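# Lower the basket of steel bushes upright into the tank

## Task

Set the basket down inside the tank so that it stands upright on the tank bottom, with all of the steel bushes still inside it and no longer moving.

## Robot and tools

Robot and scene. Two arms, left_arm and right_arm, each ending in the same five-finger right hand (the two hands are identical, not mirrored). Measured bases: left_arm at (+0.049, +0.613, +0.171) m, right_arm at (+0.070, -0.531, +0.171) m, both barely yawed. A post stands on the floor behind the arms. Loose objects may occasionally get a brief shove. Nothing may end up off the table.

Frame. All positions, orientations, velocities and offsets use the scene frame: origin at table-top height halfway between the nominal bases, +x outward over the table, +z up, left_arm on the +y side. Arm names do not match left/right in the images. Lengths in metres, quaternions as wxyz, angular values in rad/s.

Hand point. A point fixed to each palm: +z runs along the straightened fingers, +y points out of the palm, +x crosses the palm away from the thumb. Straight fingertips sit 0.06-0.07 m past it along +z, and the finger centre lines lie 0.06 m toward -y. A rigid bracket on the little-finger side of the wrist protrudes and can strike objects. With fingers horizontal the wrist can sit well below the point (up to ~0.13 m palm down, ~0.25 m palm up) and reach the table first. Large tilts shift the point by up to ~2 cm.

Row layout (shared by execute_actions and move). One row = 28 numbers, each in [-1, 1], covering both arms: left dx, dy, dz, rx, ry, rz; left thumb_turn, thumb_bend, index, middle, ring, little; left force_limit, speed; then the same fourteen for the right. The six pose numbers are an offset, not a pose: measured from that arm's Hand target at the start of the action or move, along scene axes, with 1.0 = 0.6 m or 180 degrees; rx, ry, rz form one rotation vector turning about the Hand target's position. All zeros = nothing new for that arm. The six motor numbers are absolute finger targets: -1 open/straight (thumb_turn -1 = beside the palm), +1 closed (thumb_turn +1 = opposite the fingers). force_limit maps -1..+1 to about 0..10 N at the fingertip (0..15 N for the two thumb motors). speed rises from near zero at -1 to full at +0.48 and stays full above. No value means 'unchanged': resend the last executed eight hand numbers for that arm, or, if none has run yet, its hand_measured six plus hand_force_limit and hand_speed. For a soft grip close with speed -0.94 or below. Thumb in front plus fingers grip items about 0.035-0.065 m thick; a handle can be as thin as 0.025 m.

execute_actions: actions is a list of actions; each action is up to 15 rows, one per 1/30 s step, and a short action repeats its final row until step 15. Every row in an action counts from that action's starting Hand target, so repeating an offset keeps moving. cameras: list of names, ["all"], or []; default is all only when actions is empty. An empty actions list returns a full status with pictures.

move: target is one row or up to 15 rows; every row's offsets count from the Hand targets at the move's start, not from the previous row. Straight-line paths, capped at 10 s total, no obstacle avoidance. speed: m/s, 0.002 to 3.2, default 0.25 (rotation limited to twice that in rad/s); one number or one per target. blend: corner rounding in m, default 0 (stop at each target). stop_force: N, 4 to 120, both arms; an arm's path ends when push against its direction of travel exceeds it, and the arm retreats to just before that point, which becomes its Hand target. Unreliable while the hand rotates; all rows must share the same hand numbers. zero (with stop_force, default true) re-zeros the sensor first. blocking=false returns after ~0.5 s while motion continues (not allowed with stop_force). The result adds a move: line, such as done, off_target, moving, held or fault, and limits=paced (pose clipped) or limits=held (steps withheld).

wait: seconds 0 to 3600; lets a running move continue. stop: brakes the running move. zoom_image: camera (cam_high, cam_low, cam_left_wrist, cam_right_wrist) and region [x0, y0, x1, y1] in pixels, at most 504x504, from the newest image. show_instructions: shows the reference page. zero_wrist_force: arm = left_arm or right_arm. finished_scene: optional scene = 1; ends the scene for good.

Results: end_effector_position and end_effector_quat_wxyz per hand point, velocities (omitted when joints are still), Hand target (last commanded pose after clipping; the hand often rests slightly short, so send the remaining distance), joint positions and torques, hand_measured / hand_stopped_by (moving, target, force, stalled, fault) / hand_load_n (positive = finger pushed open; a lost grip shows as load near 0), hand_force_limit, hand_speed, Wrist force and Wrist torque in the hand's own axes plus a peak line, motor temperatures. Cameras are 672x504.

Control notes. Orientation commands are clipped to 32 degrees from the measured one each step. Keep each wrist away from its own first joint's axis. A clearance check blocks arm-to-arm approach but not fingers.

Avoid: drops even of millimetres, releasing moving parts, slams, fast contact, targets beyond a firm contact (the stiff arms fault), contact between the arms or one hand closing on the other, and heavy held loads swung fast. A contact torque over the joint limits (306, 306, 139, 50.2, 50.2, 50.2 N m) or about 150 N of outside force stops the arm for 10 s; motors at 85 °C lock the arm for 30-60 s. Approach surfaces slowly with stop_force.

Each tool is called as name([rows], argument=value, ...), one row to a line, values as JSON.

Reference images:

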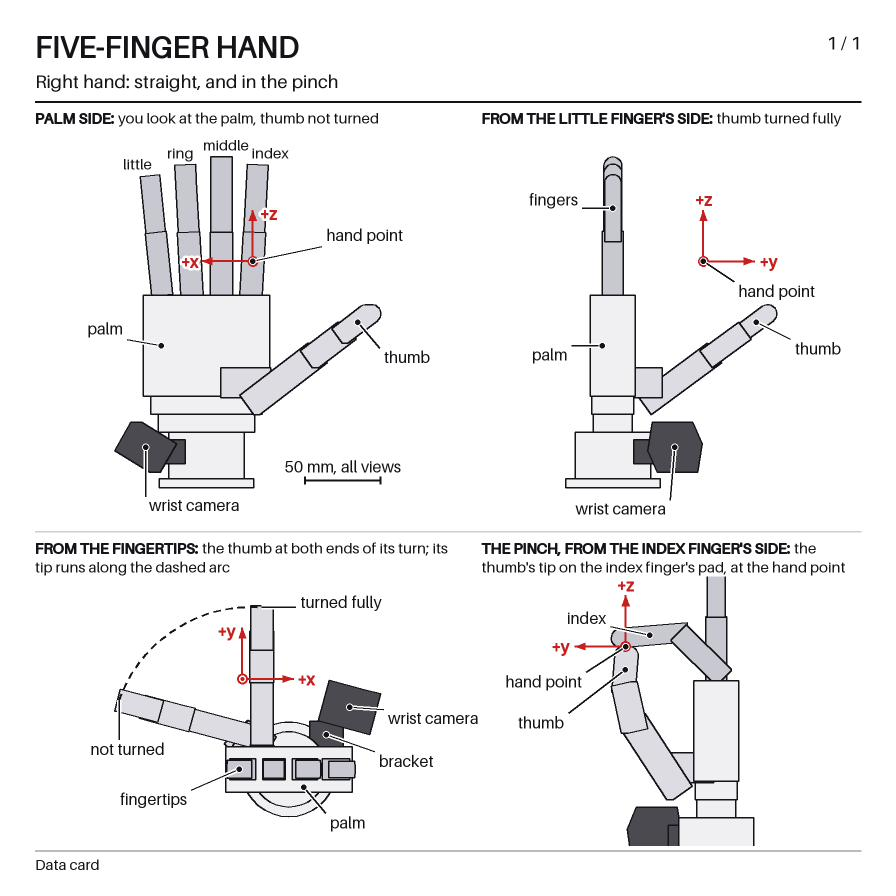

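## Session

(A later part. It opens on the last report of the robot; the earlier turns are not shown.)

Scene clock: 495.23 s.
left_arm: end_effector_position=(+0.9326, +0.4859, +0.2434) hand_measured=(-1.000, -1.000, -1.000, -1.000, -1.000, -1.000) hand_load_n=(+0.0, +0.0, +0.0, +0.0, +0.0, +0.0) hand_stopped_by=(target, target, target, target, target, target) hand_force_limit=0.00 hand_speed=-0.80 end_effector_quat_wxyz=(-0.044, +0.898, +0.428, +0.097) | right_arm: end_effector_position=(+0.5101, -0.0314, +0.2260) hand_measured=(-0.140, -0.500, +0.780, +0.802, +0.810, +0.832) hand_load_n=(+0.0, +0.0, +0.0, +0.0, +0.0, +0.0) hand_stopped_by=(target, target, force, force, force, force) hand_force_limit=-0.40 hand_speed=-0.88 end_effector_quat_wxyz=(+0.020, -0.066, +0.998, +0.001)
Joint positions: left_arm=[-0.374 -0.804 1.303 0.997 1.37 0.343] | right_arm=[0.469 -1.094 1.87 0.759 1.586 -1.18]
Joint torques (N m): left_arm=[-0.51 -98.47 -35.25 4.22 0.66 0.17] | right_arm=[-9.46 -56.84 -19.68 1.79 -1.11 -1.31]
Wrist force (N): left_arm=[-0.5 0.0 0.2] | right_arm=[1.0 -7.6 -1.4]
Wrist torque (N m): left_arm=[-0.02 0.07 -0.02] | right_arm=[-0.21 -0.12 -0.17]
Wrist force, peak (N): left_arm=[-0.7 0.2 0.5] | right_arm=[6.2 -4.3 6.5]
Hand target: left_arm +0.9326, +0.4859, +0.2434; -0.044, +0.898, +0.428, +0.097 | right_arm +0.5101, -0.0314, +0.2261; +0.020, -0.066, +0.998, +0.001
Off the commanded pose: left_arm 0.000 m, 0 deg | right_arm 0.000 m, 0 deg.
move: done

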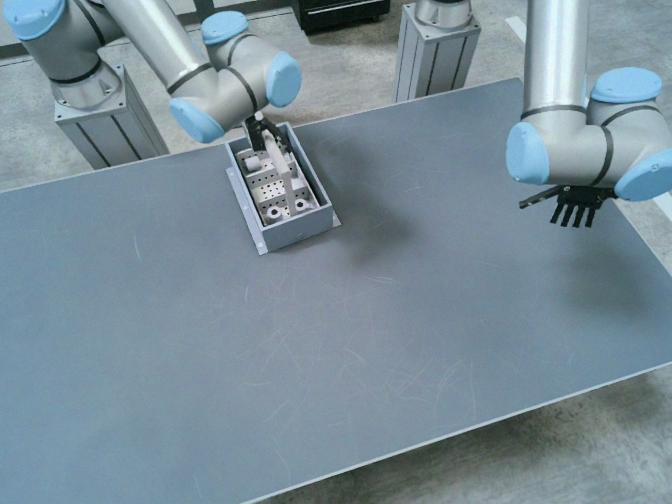

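move(target=[0,0,0,0,0,0,-1,-1,-1,-1,-1,-1,0,-0.8, 0.0005,-0.0035,0,0,0,0,-0.14,-0.5,0.98,0.98,0.98,0.98,-0.4,-0.88], speed=0.002, cameras=["cam_high","cam_low"])

zoom_image(camera="cam_high", region=[210, 100, 350, 250])

zoom_image(camera="cam_low", region=[310, 160, 390, 260])

Scene clock: 505.47 s.
left_arm: end_effector_position=(+0.9326, +0.4859, +0.2434) hand_measured=(-1.000, -1.000, -1.000, -1.000, -1.000, -1.000) hand_load_n=(+0.0, +0.0, +0.0, +0.0, +0.0, +0.0) hand_stopped_by=(target, target, target, target, target, target) hand_force_limit=0.00 hand_speed=-0.80 end_effector_quat_wxyz=(-0.044, +0.898, +0.428, +0.097) | right_arm: end_effector_position=(+0.5104, -0.0335, +0.2261) hand_measured=(-0.140, -0.500, +0.780, +0.802, +0.810, +0.832) hand_load_n=(+0.0, +0.0, +0.0, +0.0, +0.0, +0.0) hand_stopped_by=(target, target, force, force, force, force) hand_force_limit=-0.40 hand_speed=-0.88 end_effector_quat_wxyz=(+0.020, -0.066, +0.998, +0.001)
Joint positions: left_arm=[-0.374 -0.804 1.303 0.997 1.37 0.343] | right_arm=[0.466 -1.096 1.872 0.758 1.586 -1.184]
Joint torques (N m): left_arm=[-1.8 -98.44 -35.08 4.17 0.6 0.17] | right_arm=[-9.53 -64.96 -16.79 0.41 -2.96 -2.43]
Wrist force (N): left_arm=[-0.4 0.4 0.4] | right_arm=[0.8 -0.3 0.6]
Wrist torque (N m): left_arm=[0.02 0.05 -0.01] | right_arm=[-0.05 -0.11 0.08]
Wrist force, peak (N): left_arm=[-0.4 0.1 0.6] | right_arm=[0.7 -7.8 -1.8]
Hand target: left_arm +0.9326, +0.4859, +0.2434; -0.044, +0.898, +0.428, +0.097 | right_arm +0.5104, -0.0335, +0.2261; +0.020, -0.066, +0.998, +0.001
Off the commanded pose: left_arm 0.000 m, 0 deg | right_arm 0.000 m, 0 deg.
move: done

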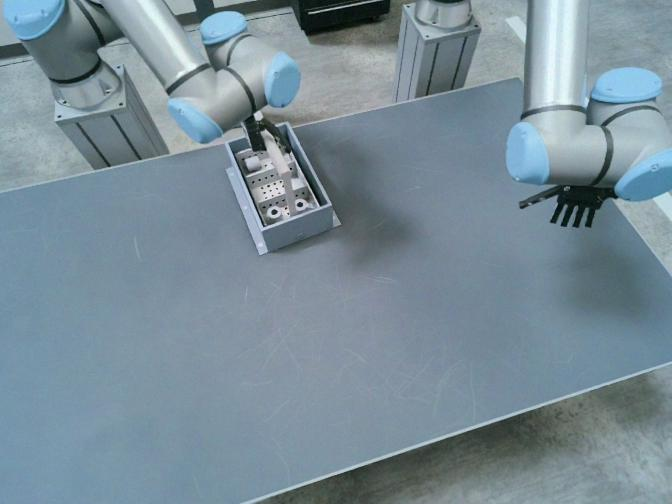

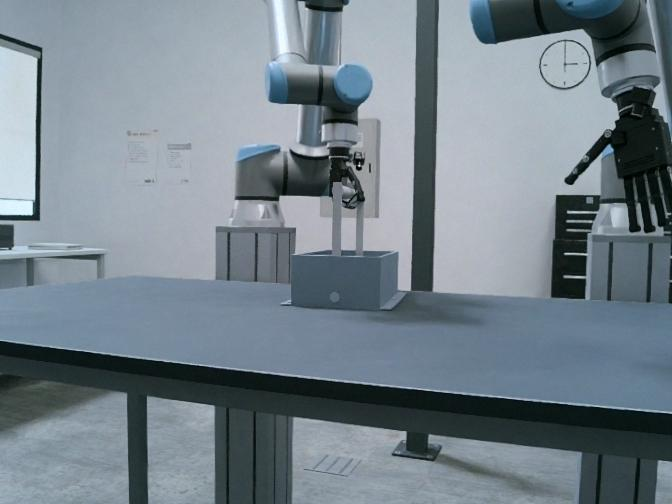

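Scaled by 3.360 from the camera's image (finer frame: 960x720).

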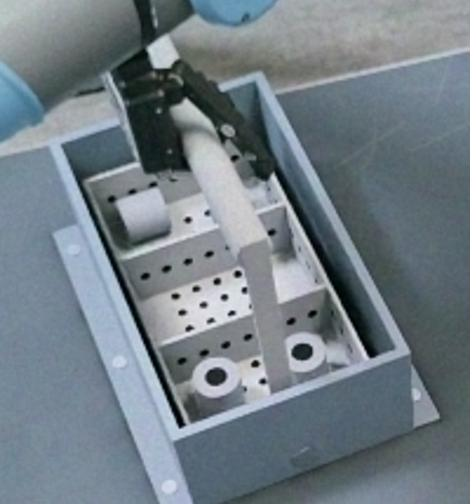

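Scaled by 5.040 from the camera's image (finer frame: 960x720).

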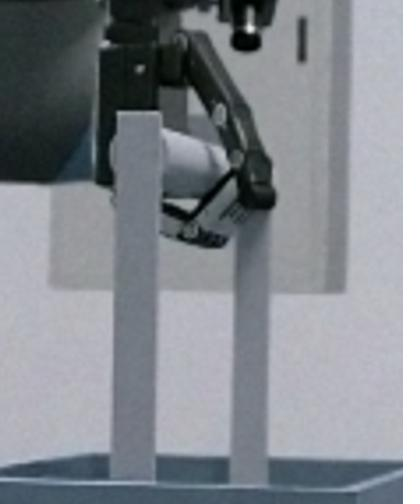

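execute_actions([
  [[0,0,0,0,0,0,-1,-1,-1,-1,-1,-1,0,-0.8, 0,0,0,0,0,0,-0.14,-1,-1,-1,-1,-1,-0.4,-0.7]],
])

wait(seconds=1.5, cameras=["cam_high","cam_low","cam_right_wrist"])

Scene clock: 514.40 s.
left_arm: end_effector_position=(+0.9326, +0.4859, +0.2434) hand_measured=(-1.000, -1.000, -1.000, -1.000, -1.000, -1.000) hand_load_n=(+0.0, +0.0, +0.0, +0.0, +0.0, -0.5) hand_stopped_by=(target, target, target, target, target, target) hand_force_limit=0.00 hand_speed=-0.80 end_effector_quat_wxyz=(-0.044, +0.898, +0.428, +0.097) | right_arm: end_effector_position=(+0.5104, -0.0335, +0.2261) hand_measured=(-0.140, -1.000, -1.000, -1.000, -1.000, -1.000) hand_load_n=(+0.0, +0.0, +0.0, +0.0, +0.0, +0.0) hand_stopped_by=(target, target, target, target, target, target) hand_force_limit=-0.40 hand_speed=-0.70 end_effector_quat_wxyz=(+0.020, -0.066, +0.998, +0.001)
Joint positions: left_arm=[-0.374 -0.804 1.303 0.997 1.37 0.343] | right_arm=[0.466 -1.096 1.872 0.758 1.586 -1.184]
Joint torques (N m): left_arm=[-0.66 -99.38 -35.15 4.16 0.81 0.23] | right_arm=[8.7 -49.65 -37.62 4.82 -2.87 2.13]
Wrist force (N): left_arm=[-0.4 0.1 0.2] | right_arm=[1.0 -0.3 0.6]
Wrist torque (N m): left_arm=[0.01 0.06 -0.01] | right_arm=[-0.08 -0.13 0.08]
Wrist force, peak (N): left_arm=[-0.6 0.1 0.6] | right_arm=[1.1 0.0 1.0]
Hand target: left_arm +0.9326, +0.4859, +0.2434; -0.044, +0.898, +0.428, +0.097 | right_arm +0.5104, -0.0335, +0.2261; +0.020, -0.066, +0.998, +0.001
Off the commanded pose: left_arm 0.000 m, 0 deg | right_arm 0.000 m, 0 deg.
Step readings (end_effector_position of left_arm | right_arm):
0: (+0.9326, +0.4859, +0.2434) | (+0.5104, -0.0335, +0.2261)
1: (+0.9326, +0.4859, +0.2434) | (+0.5104, -0.0335, +0.2261)
2: (+0.9326, +0.4859, +0.2434) | (+0.5104, -0.0335, +0.2261)
4: (+0.9326, +0.4859, +0.2434) | (+0.5104, -0.0335, +0.2261)
8: (+0.9326, +0.4859, +0.2434) | (+0.5104, -0.0335, +0.2261)
15: (+0.9326, +0.4859, +0.2434) | (+0.5104, -0.0335, +0.2261)

Scene clock: 515.90 s.
left_arm: end_effector_position=(+0.9326, +0.4859, +0.2434) hand_measured=(-1.000, -1.000, -1.000, -1.000, -1.000, -1.000) hand_load_n=(+0.0, +0.0, +0.0, +0.0, +0.0, +0.0) hand_stopped_by=(target, target, target, target, target, target) hand_force_limit=0.00 hand_speed=-0.80 end_effector_quat_wxyz=(-0.044, +0.898, +0.428, +0.097) | right_arm: end_effector_position=(+0.5104, -0.0335, +0.2261) hand_measured=(-0.140, -1.000, -1.000, -1.000, -1.000, -1.000) hand_load_n=(+0.0, +0.0, +0.0, +0.0, +0.0, +0.0) hand_stopped_by=(target, target, target, target, target, target) hand_force_limit=-0.40 hand_speed=-0.70 end_effector_quat_wxyz=(+0.020, -0.066, +0.998, +0.001)
Joint positions: left_arm=[-0.374 -0.804 1.303 0.997 1.37 0.343] | right_arm=[0.466 -1.096 1.872 0.758 1.586 -1.184]
Joint torques (N m): left_arm=[0.67 -98.57 -35.82 4.1 0.93 0.38] | right_arm=[7.37 -51.54 -37.9 4.92 -2.48 1.83]
Wrist force (N): left_arm=[-0.2 0.2 0.4] | right_arm=[0.7 -0.4 0.7]
Wrist torque (N m): left_arm=[0.00 0.02 0.00] | right_arm=[-0.09 -0.10 0.06]
Wrist force, peak (N): left_arm=[-0.6 0.5 0.5] | right_arm=[1.1 -0.4 1.1]
Hand target: left_arm +0.9326, +0.4859, +0.2434; -0.044, +0.898, +0.428, +0.097 | right_arm +0.5104, -0.0335, +0.2261; +0.020, -0.066, +0.998, +0.001
Off the commanded pose: left_arm 0.000 m, 0 deg | right_arm 0.000 m, 0 deg.
wait: 1.50 s; at rest by 0.17 s
cam_right_wrist: T_world_to_cam=[[-0.39326, 0.91656, -0.07261, 0.25269], [0.76167, 0.36901, 0.53262, -0.49426], [0.51497, 0.15415, -0.84323, 0.04919]] pos_world=[0.45051, -0.0568, 0.32308]

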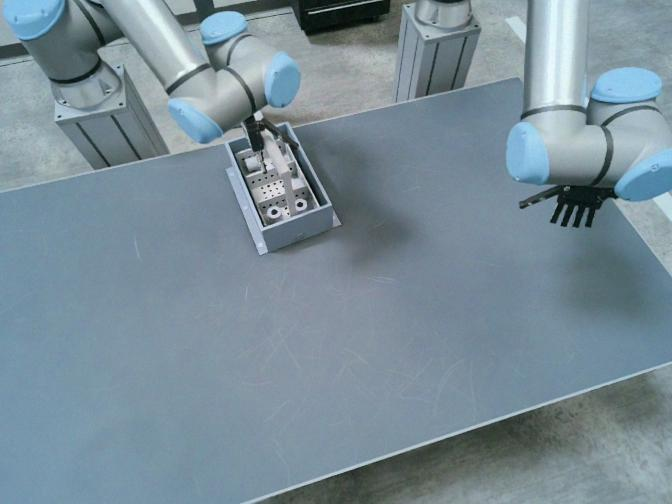

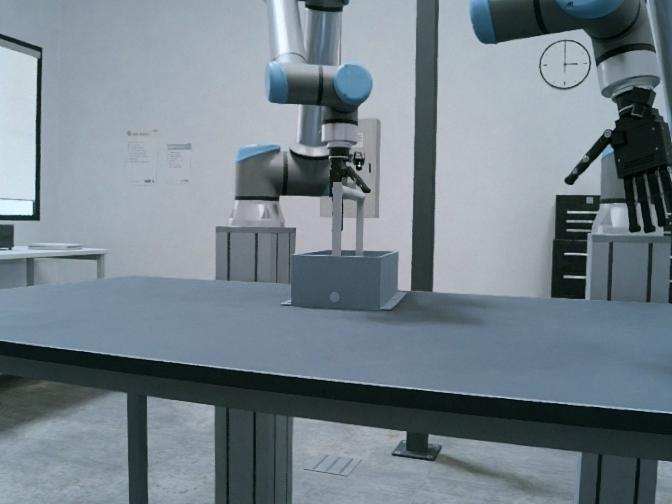

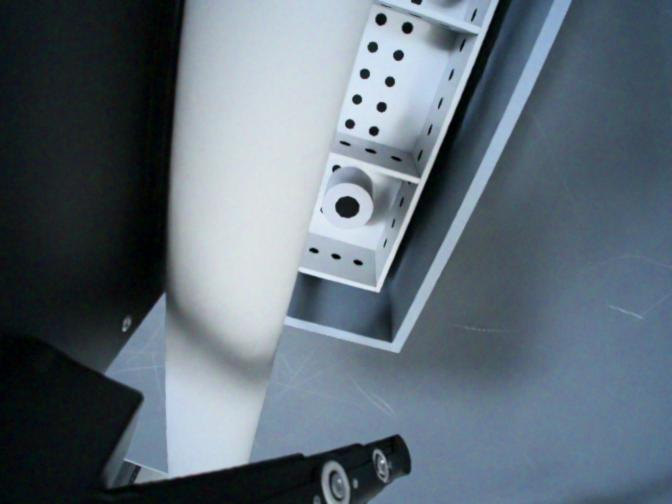

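move([
  [0,0,0,0,0,0,-1,-1,-1,-1,-1,-1,0,-0.8, 0.002,-0.015,0,0,0,0,-0.14,-1,-1,-1,-1,-1,-0.4,-0.7],
  [0,0,0,0,0,0,-1,-1,-1,-1,-1,-1,0,-0.8, 0.002,-0.015,0.32,0,0,0,-0.14,-1,-1,-1,-1,-1,-0.4,-0.7],
], speed=[0.03, 0.06], cameras=["cam_high","cam_low","cam_right_wrist"])

zoom_image(camera="cam_high", region=[210, 100, 350, 250])

Scene clock: 528.00 s.
left_arm: end_effector_position=(+0.9326, +0.4859, +0.2434) hand_measured=(-1.000, -1.000, -1.000, -1.000, -1.000, -1.000) hand_load_n=(+0.0, +0.0, +0.0, +0.0, +0.0, +0.0) hand_stopped_by=(target, target, target, target, target, target) hand_force_limit=0.00 hand_speed=-0.80 end_effector_quat_wxyz=(-0.044, +0.898, +0.428, +0.097) | right_arm: end_effector_position=(+0.5117, -0.0424, +0.4183) hand_measured=(-0.140, -1.000, -1.000, -1.000, -1.000, -1.000) hand_load_n=(+0.0, +0.0, +0.0, +0.0, +0.0, +0.0) hand_stopped_by=(target, target, target, target, target, target) hand_force_limit=-0.40 hand_speed=-0.70 end_effector_quat_wxyz=(+0.020, -0.066, +0.998, +0.001)
Joint positions: left_arm=[-0.374 -0.804 1.303 0.997 1.37 0.343] | right_arm=[0.451 -1.291 1.748 1.076 1.585 -1.199]
Joint torques (N m): left_arm=[-0.14 -99.09 -35.73 4.22 0.73 0.32] | right_arm=[10.39 -41.88 -24.31 -0.52 -0.66 2.98]
Wrist force (N): left_arm=[-0.3 -0.1 0.3] | right_arm=[0.7 -0.6 0.5]
Wrist torque (N m): left_arm=[-0.04 0.03 -0.01] | right_arm=[-0.20 -0.14 -0.01]
Wrist force, peak (N): left_arm=[-0.7 0.2 0.6] | right_arm=[1.0 -0.2 1.7]
Hand target: left_arm +0.9326, +0.4859, +0.2434; -0.044, +0.898, +0.428, +0.097 | right_arm +0.5116, -0.0425, +0.4181; +0.020, -0.066, +0.998, +0.001
Off the commanded pose: left_arm 0.000 m, 0 deg | right_arm 0.000 m, 0 deg.
move: done
cam_right_wrist: T_world_to_cam=[[-0.39321, 0.91658, -0.07258, 0.27527], [0.76155, 0.3689, 0.53288, -0.59437], [0.5152, 0.15426, -0.84307, 0.2117]] pos_world=[0.45181, -0.0657, 0.51518]

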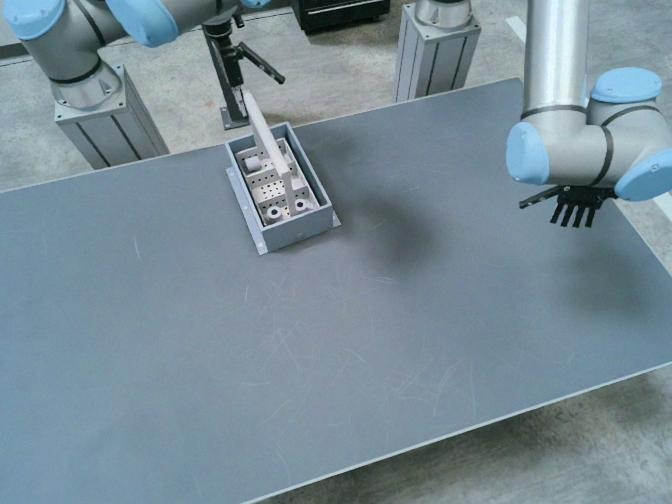

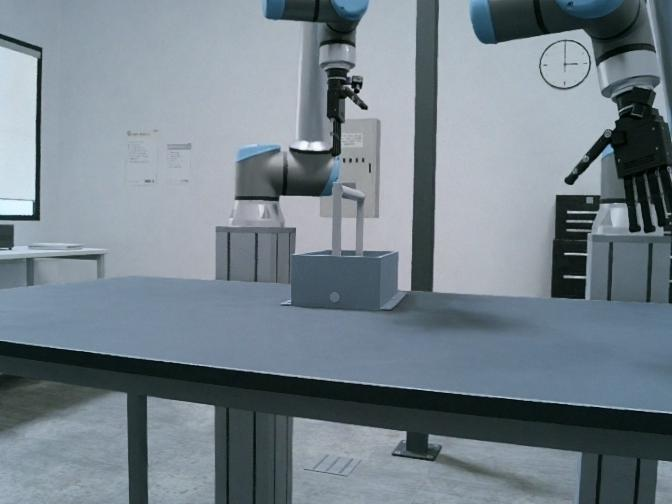

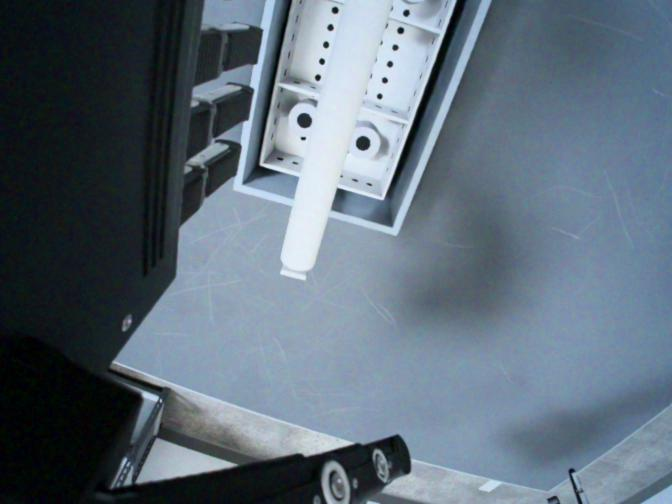

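Scaled by 3.360 from the camera's image (finer frame: 960x720).

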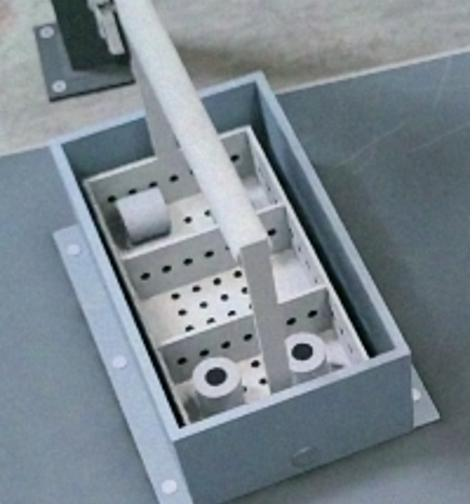

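zoom_image(camera="cam_low", region=[310, 165, 390, 265])

zoom_image(camera="cam_high", region=[220, 80, 300, 170])

zoom_image(camera="cam_right_wrist", region=[220, 0, 520, 300])

Scaled by 5.040 from the camera's image (finer frame: 960x720).

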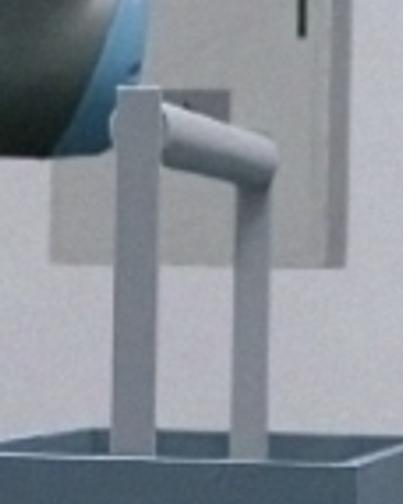

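Scaled by 5.600 from the camera's image (finer frame: 960x720).

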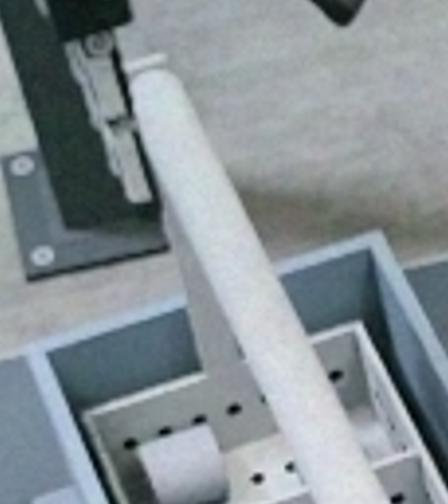

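Scaled by 1.680 from the camera's image (finer frame: 960x720).

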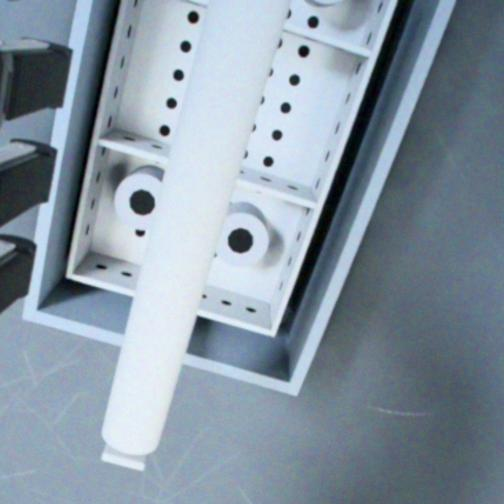

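finished_scene()

The scene is finished: the task was done.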